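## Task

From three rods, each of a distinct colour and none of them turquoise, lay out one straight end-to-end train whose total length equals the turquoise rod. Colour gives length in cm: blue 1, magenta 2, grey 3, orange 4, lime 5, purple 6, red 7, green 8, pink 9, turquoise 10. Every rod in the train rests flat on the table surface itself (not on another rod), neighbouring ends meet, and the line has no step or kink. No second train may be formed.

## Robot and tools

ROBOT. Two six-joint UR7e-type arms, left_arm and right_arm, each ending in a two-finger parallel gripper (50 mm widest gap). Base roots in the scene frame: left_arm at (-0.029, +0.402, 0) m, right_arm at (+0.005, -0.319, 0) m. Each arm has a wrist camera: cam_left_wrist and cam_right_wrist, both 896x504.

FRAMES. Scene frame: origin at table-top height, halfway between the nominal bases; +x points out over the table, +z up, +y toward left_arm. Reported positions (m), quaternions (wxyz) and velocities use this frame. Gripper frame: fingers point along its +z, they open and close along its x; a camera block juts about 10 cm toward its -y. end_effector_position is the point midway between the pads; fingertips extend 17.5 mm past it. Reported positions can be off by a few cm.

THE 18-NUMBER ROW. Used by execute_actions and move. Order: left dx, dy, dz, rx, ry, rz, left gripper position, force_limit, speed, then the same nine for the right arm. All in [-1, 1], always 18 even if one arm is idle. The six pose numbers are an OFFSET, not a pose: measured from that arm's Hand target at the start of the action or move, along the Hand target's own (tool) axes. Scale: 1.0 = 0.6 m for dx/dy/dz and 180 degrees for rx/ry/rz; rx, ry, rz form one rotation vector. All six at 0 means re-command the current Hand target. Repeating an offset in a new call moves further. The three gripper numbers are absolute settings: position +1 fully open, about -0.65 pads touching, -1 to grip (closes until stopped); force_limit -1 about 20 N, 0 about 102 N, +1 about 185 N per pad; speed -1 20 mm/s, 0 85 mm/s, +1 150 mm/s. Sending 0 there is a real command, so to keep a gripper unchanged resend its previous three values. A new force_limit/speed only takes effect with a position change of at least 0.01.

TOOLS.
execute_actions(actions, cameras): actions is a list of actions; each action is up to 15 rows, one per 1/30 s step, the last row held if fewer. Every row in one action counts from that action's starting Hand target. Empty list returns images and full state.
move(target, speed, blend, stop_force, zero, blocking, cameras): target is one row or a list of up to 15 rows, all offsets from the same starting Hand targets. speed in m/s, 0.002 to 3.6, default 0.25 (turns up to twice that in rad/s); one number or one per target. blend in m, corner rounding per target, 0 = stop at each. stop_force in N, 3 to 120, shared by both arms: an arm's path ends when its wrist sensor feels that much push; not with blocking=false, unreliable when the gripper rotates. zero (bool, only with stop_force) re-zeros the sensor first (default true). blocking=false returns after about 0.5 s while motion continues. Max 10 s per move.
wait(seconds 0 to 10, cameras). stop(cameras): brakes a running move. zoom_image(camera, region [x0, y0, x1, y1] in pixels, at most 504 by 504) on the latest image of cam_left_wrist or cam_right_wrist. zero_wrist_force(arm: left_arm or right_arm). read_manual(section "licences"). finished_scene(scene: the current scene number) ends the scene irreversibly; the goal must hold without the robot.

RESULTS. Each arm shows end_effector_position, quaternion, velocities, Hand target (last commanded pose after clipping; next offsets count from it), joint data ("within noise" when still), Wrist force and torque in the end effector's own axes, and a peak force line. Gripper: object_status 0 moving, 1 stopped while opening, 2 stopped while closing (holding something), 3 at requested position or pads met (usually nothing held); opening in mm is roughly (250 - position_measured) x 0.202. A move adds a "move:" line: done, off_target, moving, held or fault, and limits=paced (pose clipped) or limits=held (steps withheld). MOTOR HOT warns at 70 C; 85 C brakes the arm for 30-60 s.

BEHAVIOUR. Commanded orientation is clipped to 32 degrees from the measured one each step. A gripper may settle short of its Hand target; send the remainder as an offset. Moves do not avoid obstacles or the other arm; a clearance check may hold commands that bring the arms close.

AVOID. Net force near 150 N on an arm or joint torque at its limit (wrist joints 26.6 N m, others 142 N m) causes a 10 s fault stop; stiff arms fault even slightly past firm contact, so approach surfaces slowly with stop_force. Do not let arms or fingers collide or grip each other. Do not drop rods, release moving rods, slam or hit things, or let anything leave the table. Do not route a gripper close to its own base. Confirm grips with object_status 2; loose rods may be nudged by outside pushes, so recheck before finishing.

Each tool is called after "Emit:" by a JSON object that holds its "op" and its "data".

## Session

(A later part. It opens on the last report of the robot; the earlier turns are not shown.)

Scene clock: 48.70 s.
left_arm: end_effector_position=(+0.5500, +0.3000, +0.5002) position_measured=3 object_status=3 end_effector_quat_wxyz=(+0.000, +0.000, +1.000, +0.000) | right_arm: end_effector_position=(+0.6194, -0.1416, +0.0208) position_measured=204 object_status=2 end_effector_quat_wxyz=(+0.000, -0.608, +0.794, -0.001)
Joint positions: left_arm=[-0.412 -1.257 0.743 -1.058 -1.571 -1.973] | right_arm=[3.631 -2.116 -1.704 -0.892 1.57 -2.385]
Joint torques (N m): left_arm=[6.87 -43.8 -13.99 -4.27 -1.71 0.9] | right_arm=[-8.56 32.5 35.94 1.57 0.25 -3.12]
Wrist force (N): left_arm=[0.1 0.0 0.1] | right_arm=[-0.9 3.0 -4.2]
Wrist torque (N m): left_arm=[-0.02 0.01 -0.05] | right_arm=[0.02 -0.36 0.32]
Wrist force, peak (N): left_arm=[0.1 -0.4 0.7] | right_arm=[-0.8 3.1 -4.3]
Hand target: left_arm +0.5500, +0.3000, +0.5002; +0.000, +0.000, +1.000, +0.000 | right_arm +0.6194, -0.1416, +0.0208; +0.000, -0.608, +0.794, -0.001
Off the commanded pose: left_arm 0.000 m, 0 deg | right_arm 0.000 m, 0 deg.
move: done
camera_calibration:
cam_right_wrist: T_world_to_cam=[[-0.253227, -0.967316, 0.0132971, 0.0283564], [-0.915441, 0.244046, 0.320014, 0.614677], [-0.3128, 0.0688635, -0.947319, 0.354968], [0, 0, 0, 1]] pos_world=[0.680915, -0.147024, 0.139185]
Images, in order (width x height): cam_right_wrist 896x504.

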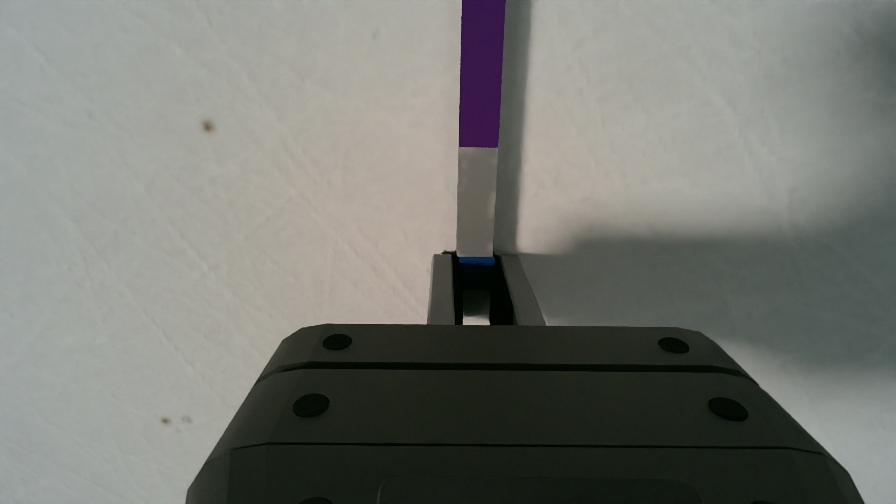

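Emit:
{"op": "move", "data": {"target": [[0,0,0,0,0,0,1,1,1,0,0,-0.001,0,0,0,0.1,-0.9,-0.5],[0,0,0,0,0,0,1,1,1,0,-0.0225,-0.001,0,0,0,0.1,-0.9,-0.5],[0,0,0,0,0,0,1,1,1,0,-0.0225,-0.001,0,0,0,-1,-0.9,-0.5],[0,0,0,0,0,0,1,1,1,0,-0.0225,-0.001,0,0,0,0.1,-0.9,-0.5],[0,0,0,0,0,0,1,1,1,0,-0.0225,-0.06,0,0,0,0.1,-0.9,-0.5]], "speed": [0.02,0.03,0.02,0.02,0.1], "cameras": ["cam_right_wrist"]}}

Scene clock: 52.53 s.
left_arm: end_effector_position=(+0.5500, +0.3000, +0.5002) position_measured=3 object_status=3 end_effector_quat_wxyz=(+0.000, +0.000, +1.000, +0.000) | right_arm: end_effector_position=(+0.6324, -0.1451, +0.0567) position_measured=138 object_status=3 end_effector_quat_wxyz=(+0.000, -0.608, +0.794, -0.001)
Joint positions: left_arm=[-0.412 -1.257 0.743 -1.058 -1.571 -1.973] | right_arm=[3.617 -2.088 -1.637 -0.987 1.57 -2.4]
Joint torques (N m): left_arm=[7.18 -43.38 -13.99 -4.17 -1.96 0.84] | right_arm=[1.56 48.81 38.48 1.6 -0.31 -0.96]
Wrist force (N): left_arm=[0.2 -0.4 0.5] | right_arm=[-0.4 0.0 -0.1]
Wrist torque (N m): left_arm=[-0.07 0.00 -0.05] | right_arm=[0.09 -0.37 0.33]
Wrist force, peak (N): left_arm=[0.0 -0.7 0.5] | right_arm=[-0.8 3.1 -4.1]
Hand target: left_arm +0.5500, +0.3000, +0.5002; +0.000, +0.000, +1.000, +0.000 | right_arm +0.6324, -0.1450, +0.0568; +0.000, -0.608, +0.794, -0.001
Off the commanded pose: left_arm 0.000 m, 0 deg | right_arm 0.000 m, 0 deg.
move: done
camera_calibration:
cam_right_wrist: T_world_to_cam=[[-0.253227, -0.967316, 0.0132971, 0.0278107], [-0.915441, 0.244046, 0.320014, 0.616035], [-0.3128, 0.0688635, -0.947319, 0.393315], [0, 0, 0, 1]] pos_world=[0.694015, -0.150524, 0.175085]
Images, in order (width x height): cam_right_wrist 896x504.

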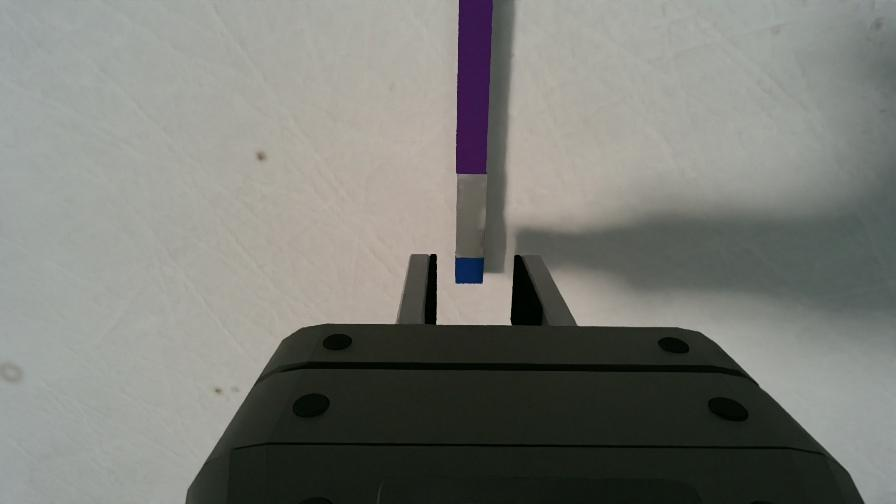

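Emit:
{"op": "zoom_image", "data": {"camera": "cam_right_wrist", "region": [420, 150, 540, 300]}}

Scaled by 3.360.

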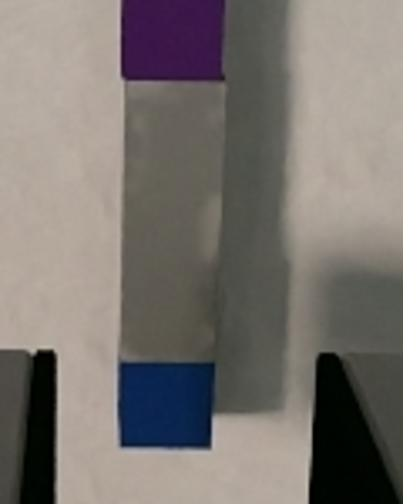

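Emit:
{"op": "finished_scene", "data": {"scene": 1}}

The scene is finished: the task was done.


## Next scene

From three rods, each of a distinct colour and none of them pink, lay out one straight end-to-end train whose total length equals the pink rod. Colour gives length in cm: blue 1, magenta 2, grey 3, orange 4, lime 5, purple 6, red 7, green 8, pink 9, turquoise 10. Every rod in the train rests flat on the table surface itself (not on another rod), neighbouring ends meet, and the line has no step or kink. No second train may be formed.

Emit:
{"op": "execute_actions", "data": {"actions": []}}

Scene clock: 0.00 s.
left_arm: end_effector_position=(+0.4353, +0.0619, +0.2249) position_measured=3 object_status=3 end_effector_quat_wxyz=(-0.062, -0.013, +0.988, -0.140) | right_arm: end_effector_position=(+0.1452, +0.0003, +0.2256) position_measured=3 object_status=3 end_effector_quat_wxyz=(-0.162, -0.019, -0.654, +0.739)
Joint positions: left_arm=[-0.744 -1.394 1.703 -1.982 -1.862 -2.347] | right_arm=[4.782 -2.205 -1.526 -2.699 1.457 0.262]
Joint velocities: within noise
Joint torques (N m): no reading
Motor temperatures (°C): left_arm=[21 31 39 40 42 44] | right_arm=[32 29 32 36 43 26]
Wrist force (N): no reading
Wrist torque (N m): no reading
Wrist force, peak (N): no reading
Hand target: left_arm +0.4353, +0.0619, +0.2249; -0.062, -0.013, +0.988, -0.140 | right_arm +0.1452, +0.0003, +0.2256; -0.162, -0.019, -0.654, +0.739
Tool commands: left_gripper/position=+1.0 left_gripper/force_limit=+1.0 left_gripper/speed=+1.0 right_gripper/position=+1.0 right_gripper/force_limit=+1.0 right_gripper/speed=+1.0
camera_calibration:
cam_left_wrist: T_world_to_cam=[[-0.992697, -0.00542049, 0.12051, 0.415253], [0.000960418, 0.998603, 0.0528281, -0.0584278], [-0.120628, 0.052558, -0.991305, 0.400851], [0, 0, 0, 1]] pos_world=[0.46063, 0.0395291, 0.35041]
cam_right_wrist: T_world_to_cam=[[-0.951114, -0.201971, -0.233646, 0.199608], [0.187643, 0.222977, -0.956594, 0.20827], [0.245302, -0.953671, -0.174178, 0.135666], [0, 0, 0, 1]] pos_world=[0.11749, 0.123256, 0.269498]

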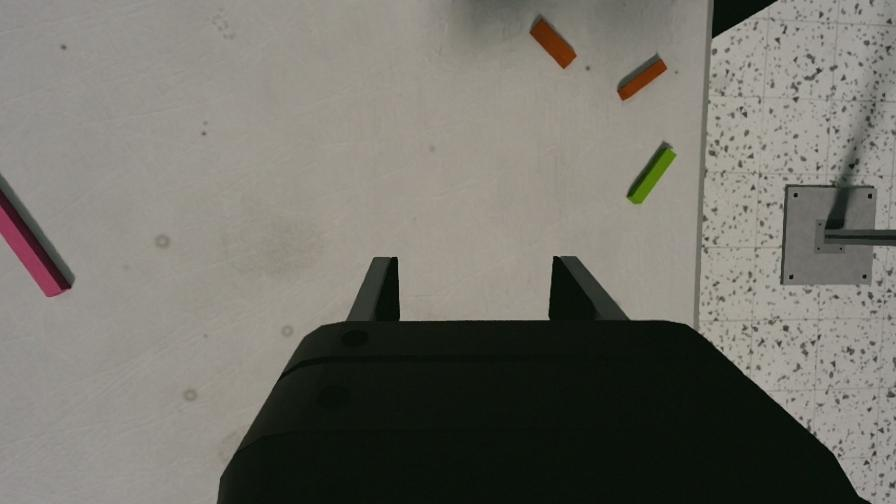

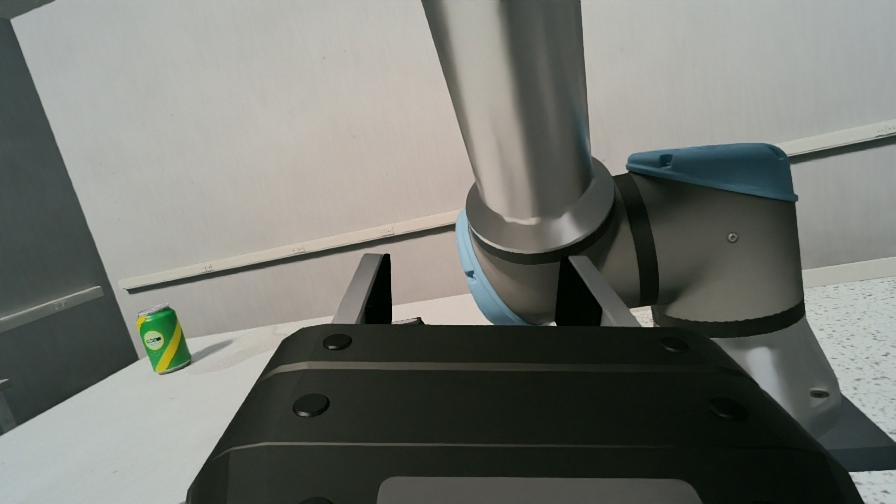

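Emit:
{"op": "move", "data": {"target": [[-0.0508,0.0902,-0.5135,-0.0895,-0.0396,0.0083,1,1,1,-0.4267,-0.1195,0.7403,-0.5333,0.1169,-0.0137,1,1,1]], "speed": 0.4, "cameras": ["all"]}}

Scene clock: 4.07 s.
left_arm: end_effector_position=(+0.5000, +0.1999, +0.4998) position_measured=3 object_status=3 end_effector_quat_wxyz=(+0.000, +0.000, +1.000, +0.000) | right_arm: end_effector_position=(+0.4504, -0.3698, +0.4202) position_measured=3 object_status=3 end_effector_quat_wxyz=(+0.000, +0.000, +1.000, -0.001)
Joint positions: left_arm=[-0.612 -1.32 0.83 -1.079 -1.571 -2.173] | right_arm=[3.329 -1.447 -1.449 -1.815 1.569 -1.381]
Joint torques (N m): left_arm=[7.53 -23.38 -34.8 -1.26 1.86 1.29] | right_arm=[-7.39 12.98 44.11 1.26 1.08 -2.72]
Wrist force (N): left_arm=[-0.2 -0.1 -0.1] | right_arm=[-1.5 0.6 0.7]
Wrist torque (N m): left_arm=[0.08 0.02 -0.04] | right_arm=[0.43 -0.36 -0.31]
Wrist force, peak (N): left_arm=[-0.1 0.2 1.2] | right_arm=[-2.1 -1.8 0.0]
Hand target: left_arm +0.5000, +0.1999, +0.4998; +0.000, +0.000, +1.000, +0.000 | right_arm +0.4504, -0.3698, +0.4202; +0.000, +0.000, +1.000, -0.001
Off the commanded pose: left_arm 0.000 m, 0 deg | right_arm 0.000 m, 0 deg.
move: done
camera_calibration:
cam_left_wrist: T_world_to_cam=[[-0.99998, 0.00458399, -0.00445809, 0.511228], [0.00286557, 0.944523, 0.328432, -0.338725], [0.0057163, 0.328413, -0.944517, 0.532194], [0, 0, 0, 1]] pos_world=[0.509146, 0.14281, 0.616193]
cam_right_wrist: T_world_to_cam=[[-0.999889, -0.00849691, 0.0122608, 0.450772], [-0.00413416, 0.947567, 0.319531, 0.237738], [-0.0143329, 0.319445, -0.947497, 0.654545], [0, 0, 0, 1]] pos_world=[0.461086, -0.430533, 0.538688]

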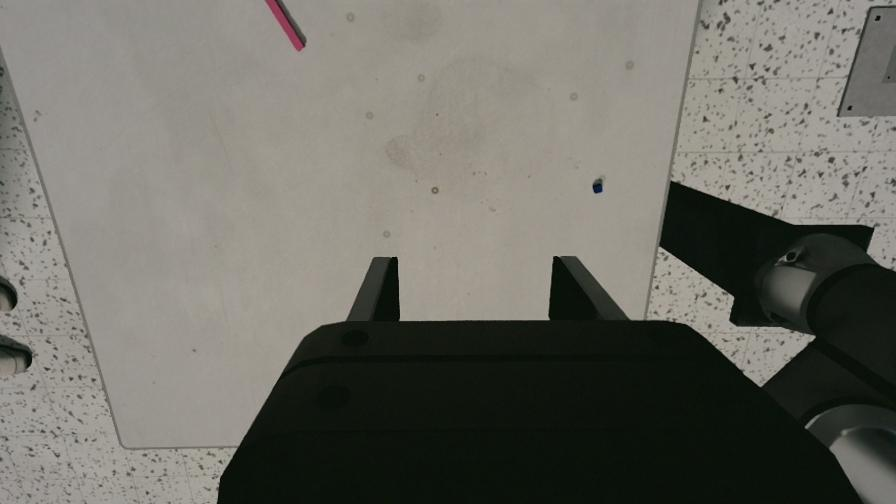

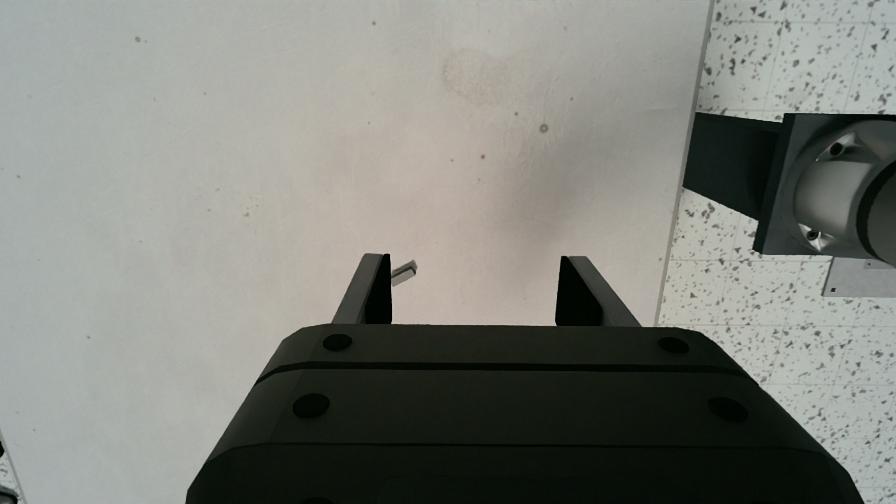

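Emit:
{"op": "zoom_image", "data": {"camera": "cam_right_wrist", "region": [340, 240, 460, 320]}}

Emit:
{"op": "zoom_image", "data": {"camera": "cam_left_wrist", "region": [560, 160, 640, 220]}}

Scaled by 4.200.

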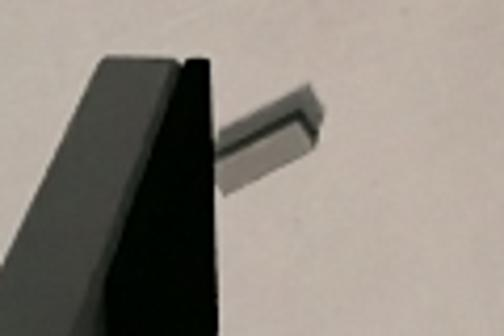

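Scaled by 6.300.

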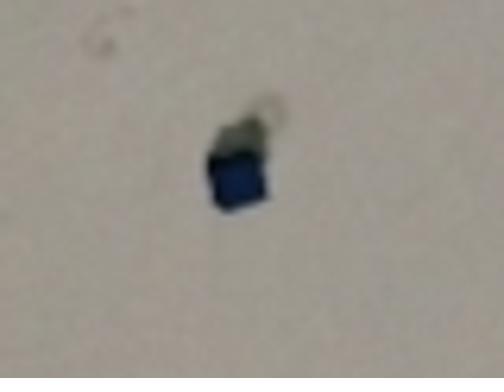

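Emit:
{"op": "move", "data": {"target": [[0.0833,0.6667,0,0,0,0,1,1,1,-0.0902,0.2648,0.5837,0,0,0.35,0.6,1,1]], "speed": 0.4, "cameras": ["cam_right_wrist"]}}

Scene clock: 7.77 s.
left_arm: end_effector_position=(+0.4500, +0.5999, +0.4999) position_measured=3 object_status=3 end_effector_quat_wxyz=(+0.000, +0.000, +1.000, +0.000) | right_arm: end_effector_position=(+0.5045, -0.2114, +0.0699) position_measured=63 object_status=3 end_effector_quat_wxyz=(+0.000, +0.522, +0.853, +0.000)
Joint positions: left_arm=[0.122 -1.452 0.991 -1.108 -1.571 -1.44] | right_arm=[3.617 -1.785 -2.043 -0.884 1.57 0.006]
Joint torques (N m): left_arm=[7.24 -20.01 -37.81 -1.32 -1.78 1.34] | right_arm=[6.62 22.97 9.16 5.26 -1.34 2.29]
Wrist force (N): left_arm=[0.0 -0.3 -0.2] | right_arm=[-1.4 0.6 0.4]
Wrist torque (N m): left_arm=[0.04 -0.03 -0.04] | right_arm=[0.42 -0.35 -0.39]
Wrist force, peak (N): left_arm=[-0.4 -2.7 -0.2] | right_arm=[-0.8 1.6 2.3]
Hand target: left_arm +0.4500, +0.5999, +0.4999; +0.000, +0.000, +1.000, +0.000 | right_arm +0.5046, -0.2114, +0.0698; +0.000, +0.522, +0.853, +0.000
Off the commanded pose: left_arm 0.000 m, 0 deg | right_arm 0.000 m, 0 deg.
move: done
camera_calibration:
cam_right_wrist: T_world_to_cam=[[-0.461686, 0.886969, 0.0114995, 0.428359], [0.841956, 0.434102, 0.320415, -0.335651], [0.279206, 0.157613, -0.947208, 0.0904404], [0, 0, 0, 1]] pos_world=[0.455119, -0.248489, 0.188287]
Images, in order (width x height): cam_right_wrist 896x504.

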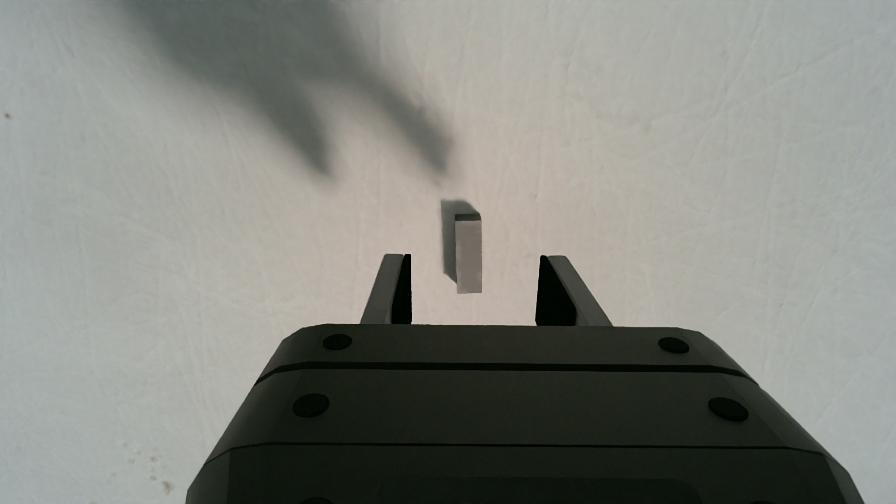

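Emit:
{"op": "move", "data": {"target": [[0,0,0,0,0,0,1,1,1,0.0022,0.0092,0.0822,0,0,0,0.6,1,1],[0,0,0,0,0,0,1,1,1,0.0022,0.0092,0.0822,0,0,0,-1,-0.9,-0.4],[0,0,0,0,0,0,1,1,1,0.0022,0.0092,0.0163,0,0,0,-1,-0.9,-0.4],[0,0,0,0,0,0,1,1,1,0.5462,-0.1137,0.0163,0,0,-0.1156,-1,-0.9,-0.4]], "speed": [0.1,0.1,0.15,0.4], "blend": [0,0,0.02,0], "cameras": ["cam_right_wrist"]}}

Scene clock: 12.30 s.
left_arm: end_effector_position=(+0.4500, +0.5999, +0.4999) position_measured=3 object_status=3 end_effector_quat_wxyz=(+0.000, +0.000, +1.000, +0.000) | right_arm: end_effector_position=(+0.2950, +0.0495, +0.0597) position_measured=202 object_status=2 end_effector_quat_wxyz=(+0.000, +0.360, +0.933, -0.001)
Joint positions: left_arm=[0.122 -1.452 0.99 -1.108 -1.571 -1.44] | right_arm=[4.332 -1.714 -2.167 -0.833 1.57 0.358]
Joint torques (N m): left_arm=[7.89 -19.22 -34.76 -1.23 -1.72 1.24] | right_arm=[6.32 19.08 36.47 1.32 -1.3 2.32]
Wrist force (N): left_arm=[-0.1 -0.2 -0.3] | right_arm=[-1.1 0.9 0.7]
Wrist torque (N m): left_arm=[0.06 -0.02 -0.04] | right_arm=[0.46 -0.39 -0.38]
Wrist force, peak (N): left_arm=[-0.1 -0.5 -0.4] | right_arm=[-3.5 1.9 -0.9]
Hand target: left_arm +0.4500, +0.5999, +0.4999; +0.000, +0.000, +1.000, +0.000 | right_arm +0.2949, +0.0496, +0.0597; +0.000, +0.360, +0.933, -0.001
Off the commanded pose: left_arm 0.000 m, 0 deg | right_arm 0.000 m, 0 deg.
move: done; blend cut to 0.0198 m at target 3
camera_calibration:
cam_right_wrist: T_world_to_cam=[[-0.746502, 0.66528, 0.0117034, 0.195294], [0.633113, 0.704776, 0.320091, -0.220955], [0.204702, 0.246358, -0.947314, 0.115746], [0, 0, 0, 1]] pos_world=[0.261983, -0.00271662, 0.178088]
Images, in order (width x height): cam_right_wrist 896x504.

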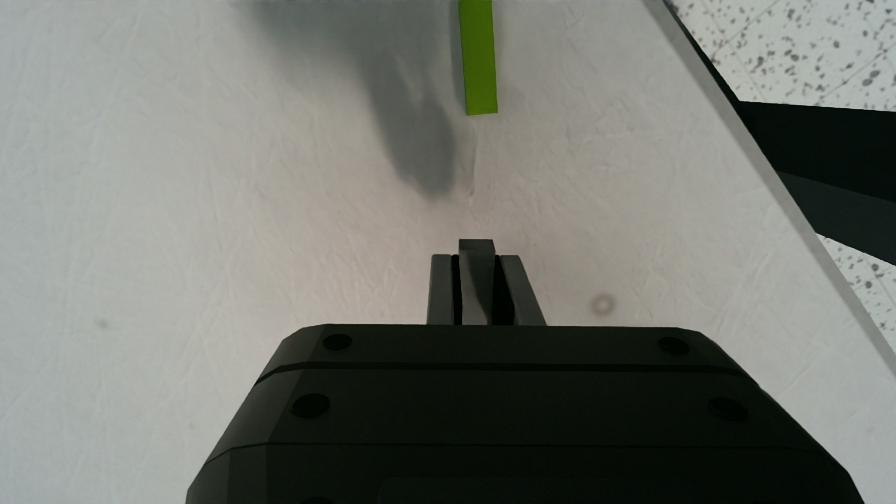

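Emit:
{"op": "move", "data": {"target": [[0,0,0,0,0,0,1,1,1,0.0098,-0.0435,0.0628,0,0,-0.0283,-1,-0.9,-0.4]], "speed": 0.08, "cameras": ["cam_right_wrist"]}}

Scene clock: 14.20 s.
left_arm: end_effector_position=(+0.4500, +0.5999, +0.4999) position_measured=3 object_status=3 end_effector_quat_wxyz=(+0.000, +0.000, +1.000, +0.000) | right_arm: end_effector_position=(+0.2730, +0.0341, +0.0220) position_measured=202 object_status=2 end_effector_quat_wxyz=(+0.000, +0.318, +0.948, -0.001)
Joint positions: left_arm=[0.122 -1.452 0.99 -1.108 -1.571 -1.44] | right_arm=[4.367 -1.74 -2.274 -0.7 1.57 0.304]
Joint torques (N m): left_arm=[7.58 -17.81 -34.54 -1.38 -1.71 1.2] | right_arm=[6.14 17.54 5.3 5.04 0.81 -2.95]
Wrist force (N): left_arm=[-0.4 -0.2 -0.4] | right_arm=[-1.0 0.6 0.4]
Wrist torque (N m): left_arm=[0.06 0.03 -0.03] | right_arm=[0.41 -0.39 -0.28]
Wrist force, peak (N): left_arm=[-0.2 -0.4 -0.4] | right_arm=[-1.1 1.6 -0.3]
Hand target: left_arm +0.4500, +0.5999, +0.4999; +0.000, +0.000, +1.000, +0.000 | right_arm +0.2730, +0.0341, +0.0220; +0.000, +0.318, +0.948, -0.001
Off the commanded pose: left_arm 0.000 m, 0 deg | right_arm 0.000 m, 0 deg.
move: done
camera_calibration:
cam_right_wrist: T_world_to_cam=[[-0.802653, 0.596329, 0.0118225, 0.20723], [0.568044, 0.758237, 0.320004, -0.168242], [0.181863, 0.263568, -0.947343, 0.0940523], [0, 0, 0, 1]] pos_world=[0.244798, -0.0207996, 0.140488]
Images, in order (width x height): cam_right_wrist 896x504.

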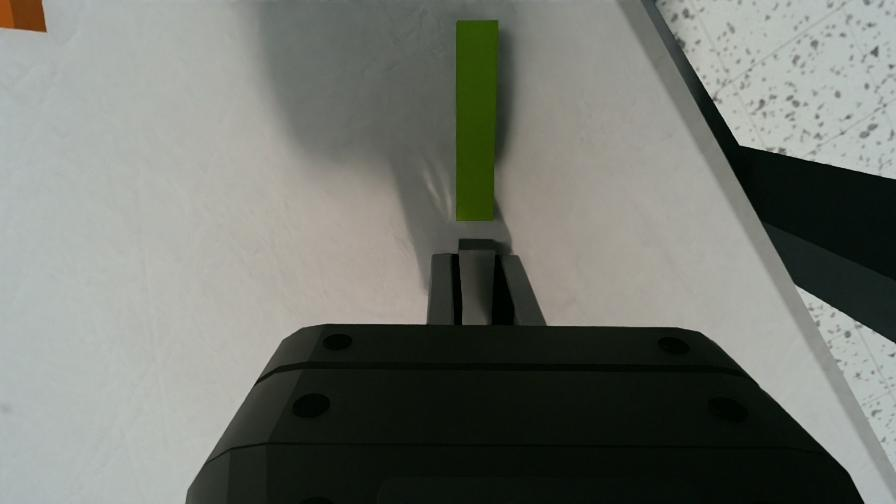

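Emit:
{"op": "move", "data": {"target": [[0,0,0,0,0,0,1,1,1,-0.0006,-0.0083,0.0022,0,0,-0.0061,-1,-0.9,-0.4],[0,0,0,0,0,0,1,1,1,-0.0008,-0.0192,0.0022,0,0,-0.0061,-1,-0.9,-0.4],[0,0,0,0,0,0,1,1,1,-0.0008,-0.0192,0.0022,0,0,-0.0061,0.1,-0.9,-0.4],[0,0,0,0,0,0,1,1,1,-0.0013,-0.0442,0.0015,0,0,-0.0061,0.1,-0.9,-0.4],[0,0,0,0,0,0,1,1,1,-0.0013,-0.0442,0.0015,0,0,-0.0061,-1,-0.9,-0.4],[0,0,0,0,0,0,1,1,1,-0.0013,-0.0442,0.0015,0,0,-0.0061,0.1,-0.9,-0.4],[0,0,0,0,0,0,1,1,1,-0.0013,-0.0442,-0.055,0,0,-0.0061,0.1,-0.9,-0.4]], "speed": [0.04,0.02,0.03,0.04,0.03,0.03,0.12], "cameras": ["cam_right_wrist"]}}

Scene clock: 19.50 s.
left_arm: end_effector_position=(+0.4500, +0.5999, +0.4999) position_measured=3 object_status=3 end_effector_quat_wxyz=(+0.000, +0.000, +1.000, +0.000) | right_arm: end_effector_position=(+0.2577, +0.0125, +0.0550) position_measured=138 object_status=3 end_effector_quat_wxyz=(+0.000, +0.309, +0.951, -0.001)
Joint positions: left_arm=[0.122 -1.452 0.99 -1.108 -1.571 -1.44] | right_arm=[4.385 -1.605 -2.307 -0.802 1.57 0.303]
Joint torques (N m): left_arm=[8.31 -17.91 -35.14 -1.32 -1.76 1.21] | right_arm=[4.67 26.01 37.94 1.25 -0.71 -0.16]
Wrist force (N): left_arm=[-0.3 -0.1 -0.5] | right_arm=[-1.2 0.7 0.3]
Wrist torque (N m): left_arm=[0.07 0.03 -0.04] | right_arm=[0.45 -0.36 -0.40]
Wrist force, peak (N): left_arm=[-0.2 -0.1 -0.6] | right_arm=[-1.0 0.0 2.1]
Hand target: left_arm +0.4500, +0.5999, +0.4999; +0.000, +0.000, +1.000, +0.000 | right_arm +0.2577, +0.0125, +0.0550; +0.000, +0.309, +0.951, -0.001
Off the commanded pose: left_arm 0.000 m, 0 deg | right_arm 0.000 m, 0 deg.
move: done
camera_calibration:
cam_right_wrist: T_world_to_cam=[[-0.813962, 0.580799, 0.0117686, 0.210526], [0.55336, 0.769024, 0.319992, -0.15007], [0.1768, 0.266973, -0.947347, 0.13495], [0, 0, 0, 1]] pos_world=[0.230544, -0.0428934, 0.173388]
Images, in order (width x height): cam_right_wrist 896x504.

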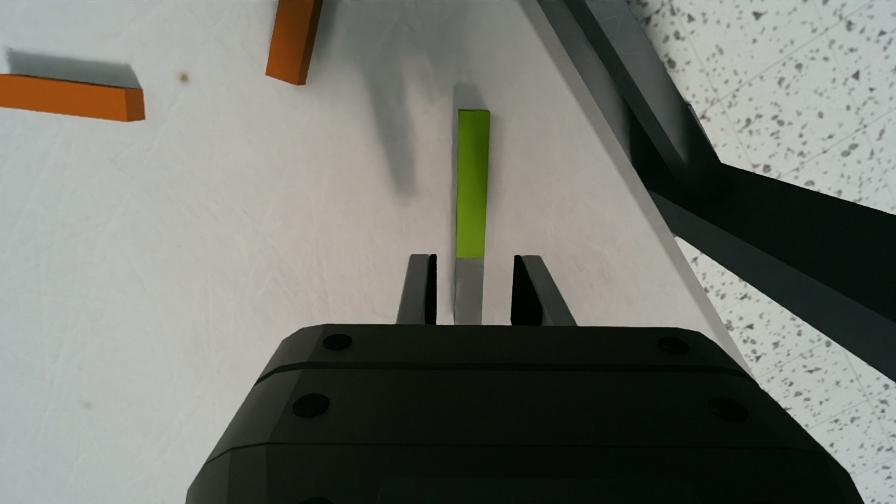

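Emit:
{"op": "move", "data": {"target": [[0,0,0,0,0,0,1,1,1,0.1722,0.3653,-0.0417,0,0,0.1861,0.5,1,1]], "speed": 0.4, "cameras": ["cam_right_wrist"]}}

Scene clock: 22.60 s.
left_arm: end_effector_position=(+0.4500, +0.5999, +0.4999) position_measured=3 object_status=3 end_effector_quat_wxyz=(+0.000, +0.000, +1.000, +0.000) | right_arm: end_effector_position=(+0.3028, +0.2506, +0.0798) position_measured=78 object_status=3 end_effector_quat_wxyz=(+0.000, +0.570, +0.822, +0.000)
Joint positions: left_arm=[0.122 -1.452 0.99 -1.108 -1.571 -1.44] | right_arm=[4.438 -2.043 -1.639 -1.031 1.57 0.94]
Joint torques (N m): left_arm=[7.62 -18.25 -34.37 -1.33 -1.66 1.28] | right_arm=[-8.12 35.17 42.62 1.36 1.48 2.15]
Wrist force (N): left_arm=[0.0 -0.2 -0.3] | right_arm=[-1.4 0.6 0.4]
Wrist torque (N m): left_arm=[0.06 -0.03 -0.04] | right_arm=[0.45 -0.35 -0.37]
Wrist force, peak (N): left_arm=[-0.2 -0.5 -0.4] | right_arm=[-2.2 -1.4 0.7]
Hand target: left_arm +0.4500, +0.5999, +0.4999; +0.000, +0.000, +1.000, +0.000 | right_arm +0.3028, +0.2506, +0.0798; +0.000, +0.570, +0.822, +0.000
Off the commanded pose: left_arm 0.000 m, 0 deg | right_arm 0.000 m, 0 deg.
move: done
camera_calibration:
cam_right_wrist: T_world_to_cam=[[-0.358338, 0.933522, 0.0114357, -0.117607], [0.885609, 0.336018, 0.320607, -0.35813], [0.295451, 0.125013, -0.947143, 0.0864952], [0, 0, 0, 1]] pos_world=[0.249465, 0.219314, 0.198087]
Images, in order (width x height): cam_right_wrist 896x504.

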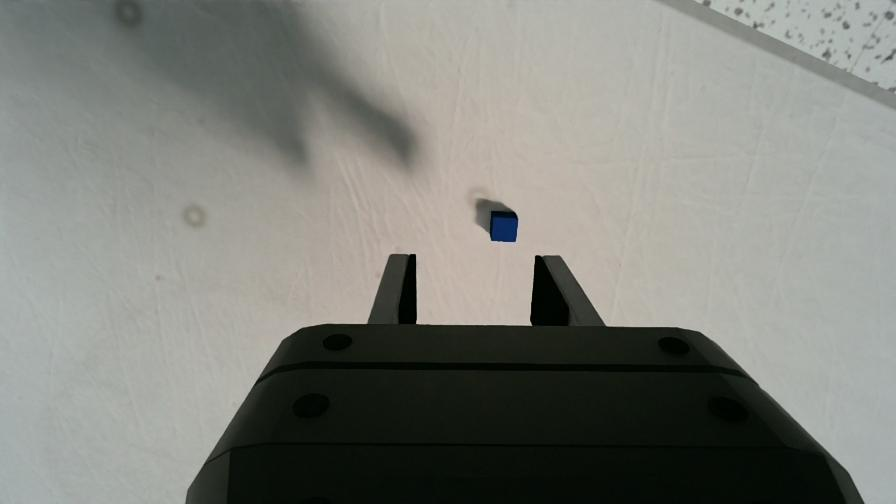

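Emit:
{"op": "zoom_image", "data": {"camera": "cam_right_wrist", "region": [460, 190, 550, 260]}}

Scaled by 5.600.

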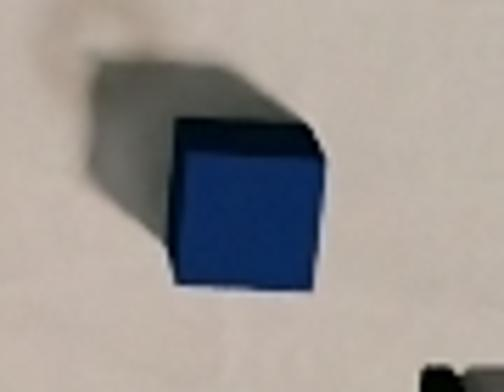

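Emit:
{"op": "move", "data": {"target": [[0,0,0,0,0,0,1,1,1,0.0258,0.0088,0.0988,0,0,0.0094,0.5,1,1],[0,0,0,0,0,0,1,1,1,0.0258,0.0088,0.0988,0,0,0.0094,-1,-0.9,-0.4],[0,0,0,0,0,0,1,1,1,0.0258,0.0088,0.0413,0,0,0.0094,-1,-0.9,-0.4],[0,0,0,0,0,0,1,1,1,-0.2913,-0.1275,0.0747,0,0,-0.1861,-1,-0.9,-0.4]], "speed": [0.1,0.1,0.15,0.35], "blend": [0,0,0.02,0], "cameras": ["cam_right_wrist"]}}

Scene clock: 28.57 s.
left_arm: end_effector_position=(+0.4500, +0.5999, +0.4999) position_measured=3 object_status=3 end_effector_quat_wxyz=(+0.000, +0.000, +1.000, +0.000) | right_arm: end_effector_position=(+0.2924, +0.0601, +0.0352) position_measured=204 object_status=2 end_effector_quat_wxyz=(+0.000, +0.309, +0.951, -0.001)
Joint positions: left_arm=[0.122 -1.452 0.99 -1.108 -1.571 -1.44] | right_arm=[4.346 -1.777 -2.174 -0.762 1.57 0.264]
Joint torques (N m): left_arm=[8.1 -17.72 -34.76 -1.51 -1.56 1.13] | right_arm=[-7.79 33.7 6.36 5.24 1.32 -2.91]
Wrist force (N): left_arm=[-0.1 -0.2 -0.2] | right_arm=[-1.1 0.8 0.3]
Wrist torque (N m): left_arm=[0.07 0.00 -0.04] | right_arm=[0.43 -0.37 -0.29]
Wrist force, peak (N): left_arm=[-0.4 -0.4 -0.4] | right_arm=[-1.6 0.4 2.7]
Hand target: left_arm +0.4500, +0.5999, +0.4999; +0.000, +0.000, +1.000, +0.000 | right_arm +0.2924, +0.0601, +0.0352; +0.000, +0.309, +0.951, -0.001
Off the commanded pose: left_arm 0.000 m, 0 deg | right_arm 0.000 m, 0 deg.
move: done; blend cut to 0.0173 m at target 3
camera_calibration:
cam_right_wrist: T_world_to_cam=[[-0.813885, 0.580905, 0.0118153, 0.211411], [0.553473, 0.768943, 0.319991, -0.199626], [0.176799, 0.266975, -0.947347, 0.0973317], [0, 0, 0, 1]] pos_world=[0.265344, 0.0047065, 0.153588]
Images, in order (width x height): cam_right_wrist 896x504.

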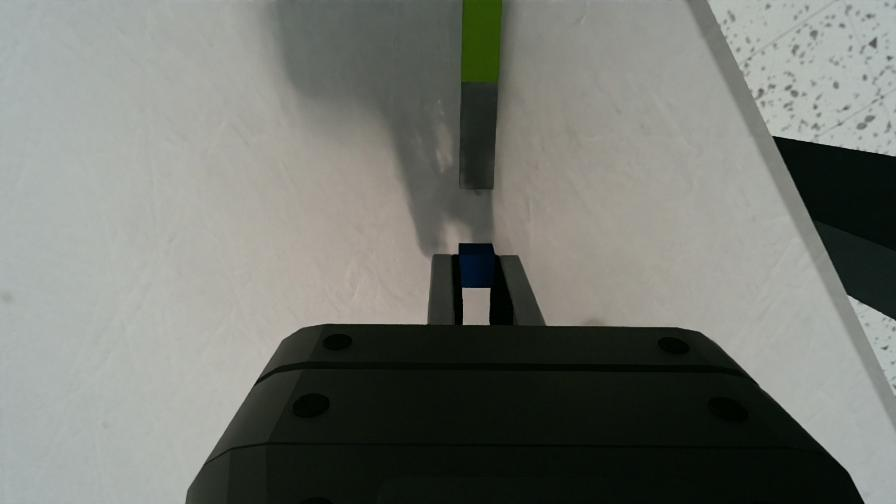

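Emit:
{"op": "move", "data": {"target": [[0,0,0,0,0,0,1,1,1,0,-0.0083,0.0242,0,0,0,-1,-0.9,-0.4],[0,0,0,0,0,0,1,1,1,0,-0.03,0.0242,0,0,0,-1,-0.9,-0.4],[0,0,0,0,0,0,1,1,1,0,-0.03,0.0242,0,0,0,0.1,-0.9,-0.4],[0,0,0,0,0,0,1,1,1,0,-0.0542,0.0235,0,0,0,0.1,-0.9,-0.4],[0,0,0,0,0,0,1,1,1,0,-0.0542,0.0235,0,0,0,-1,-0.9,-0.4],[0,0,0,0,0,0,1,1,1,0,-0.0542,0.0235,0,0,0,0.1,-0.9,-0.4],[0,0,0,0,0,0,1,1,1,0,-0.0542,-0.045,0,0,0,0.1,-0.9,-0.4]], "speed": [0.06,0.02,0.03,0.04,0.03,0.03,0.15], "cameras": ["cam_right_wrist"]}}

Scene clock: 33.97 s.
left_arm: end_effector_position=(+0.4500, +0.5999, +0.4999) position_measured=3 object_status=3 end_effector_quat_wxyz=(+0.000, +0.000, +1.000, +0.000) | right_arm: end_effector_position=(+0.2734, +0.0338, +0.0622) position_measured=138 object_status=3 end_effector_quat_wxyz=(+0.000, +0.309, +0.951, -0.001)
Joint positions: left_arm=[0.122 -1.452 0.99 -1.108 -1.571 -1.44] | right_arm=[4.366 -1.652 -2.231 -0.831 1.57 0.284]
Joint torques (N m): left_arm=[7.67 -19.17 -34.33 -1.53 -1.57 1.19] | right_arm=[5.79 29.33 37.99 1.42 -0.19 -0.34]
Wrist force (N): left_arm=[-0.3 -0.2 -0.3] | right_arm=[-1.2 0.6 0.6]
Wrist torque (N m): left_arm=[0.06 0.02 -0.05] | right_arm=[0.43 -0.38 -0.38]
Wrist force, peak (N): left_arm=[-0.5 -0.4 -0.5] | right_arm=[-1.4 0.2 1.8]
Hand target: left_arm +0.4500, +0.5999, +0.4999; +0.000, +0.000, +1.000, +0.000 | right_arm +0.2733, +0.0338, +0.0622; +0.000, +0.309, +0.951, -0.001
Off the commanded pose: left_arm 0.000 m, 0 deg | right_arm 0.000 m, 0 deg.
move: done
camera_calibration:
cam_right_wrist: T_world_to_cam=[[-0.813962, 0.580799, 0.0117686, 0.210908], [0.55336, 0.769024, 0.319992, -0.177365], [0.1768, 0.266973, -0.947347, 0.133335], [0, 0, 0, 1]] pos_world=[0.246244, -0.0216934, 0.180588]
Images, in order (width x height): cam_right_wrist 896x504.

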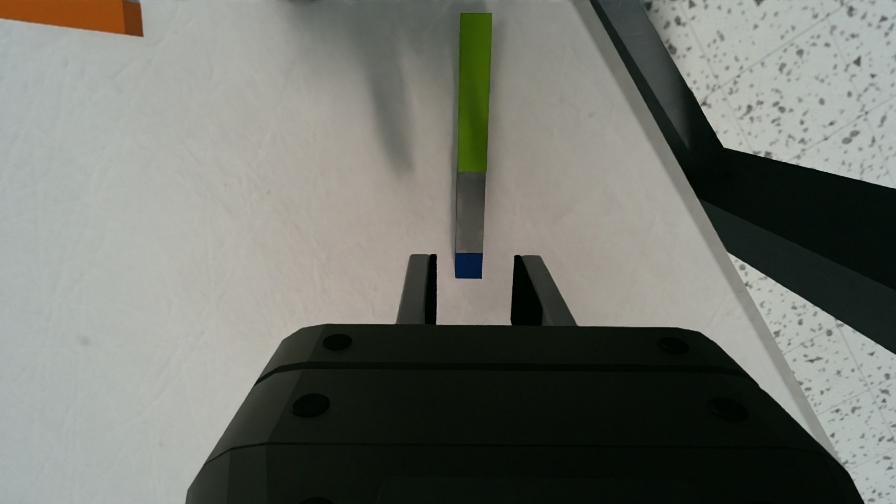

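Emit:
{"op": "zoom_image", "data": {"camera": "cam_right_wrist", "region": [420, 0, 530, 150]}}

Emit:
{"op": "zoom_image", "data": {"camera": "cam_right_wrist", "region": [420, 140, 530, 290]}}

Scaled by 3.360.

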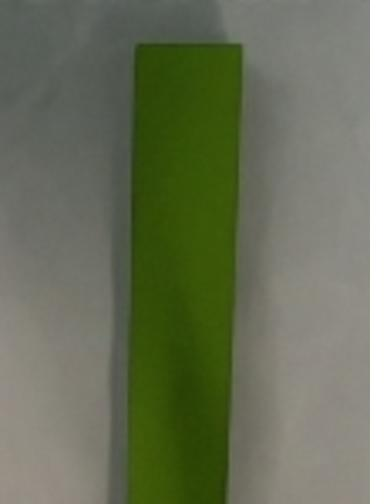

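Scaled by 3.360.

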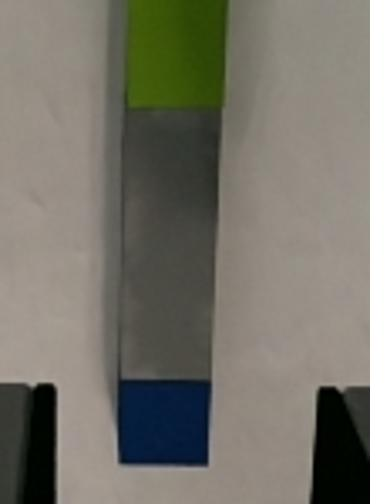

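Emit:
{"op": "finished_scene", "data": {"scene": 2}}

The scene is finished: the task was done.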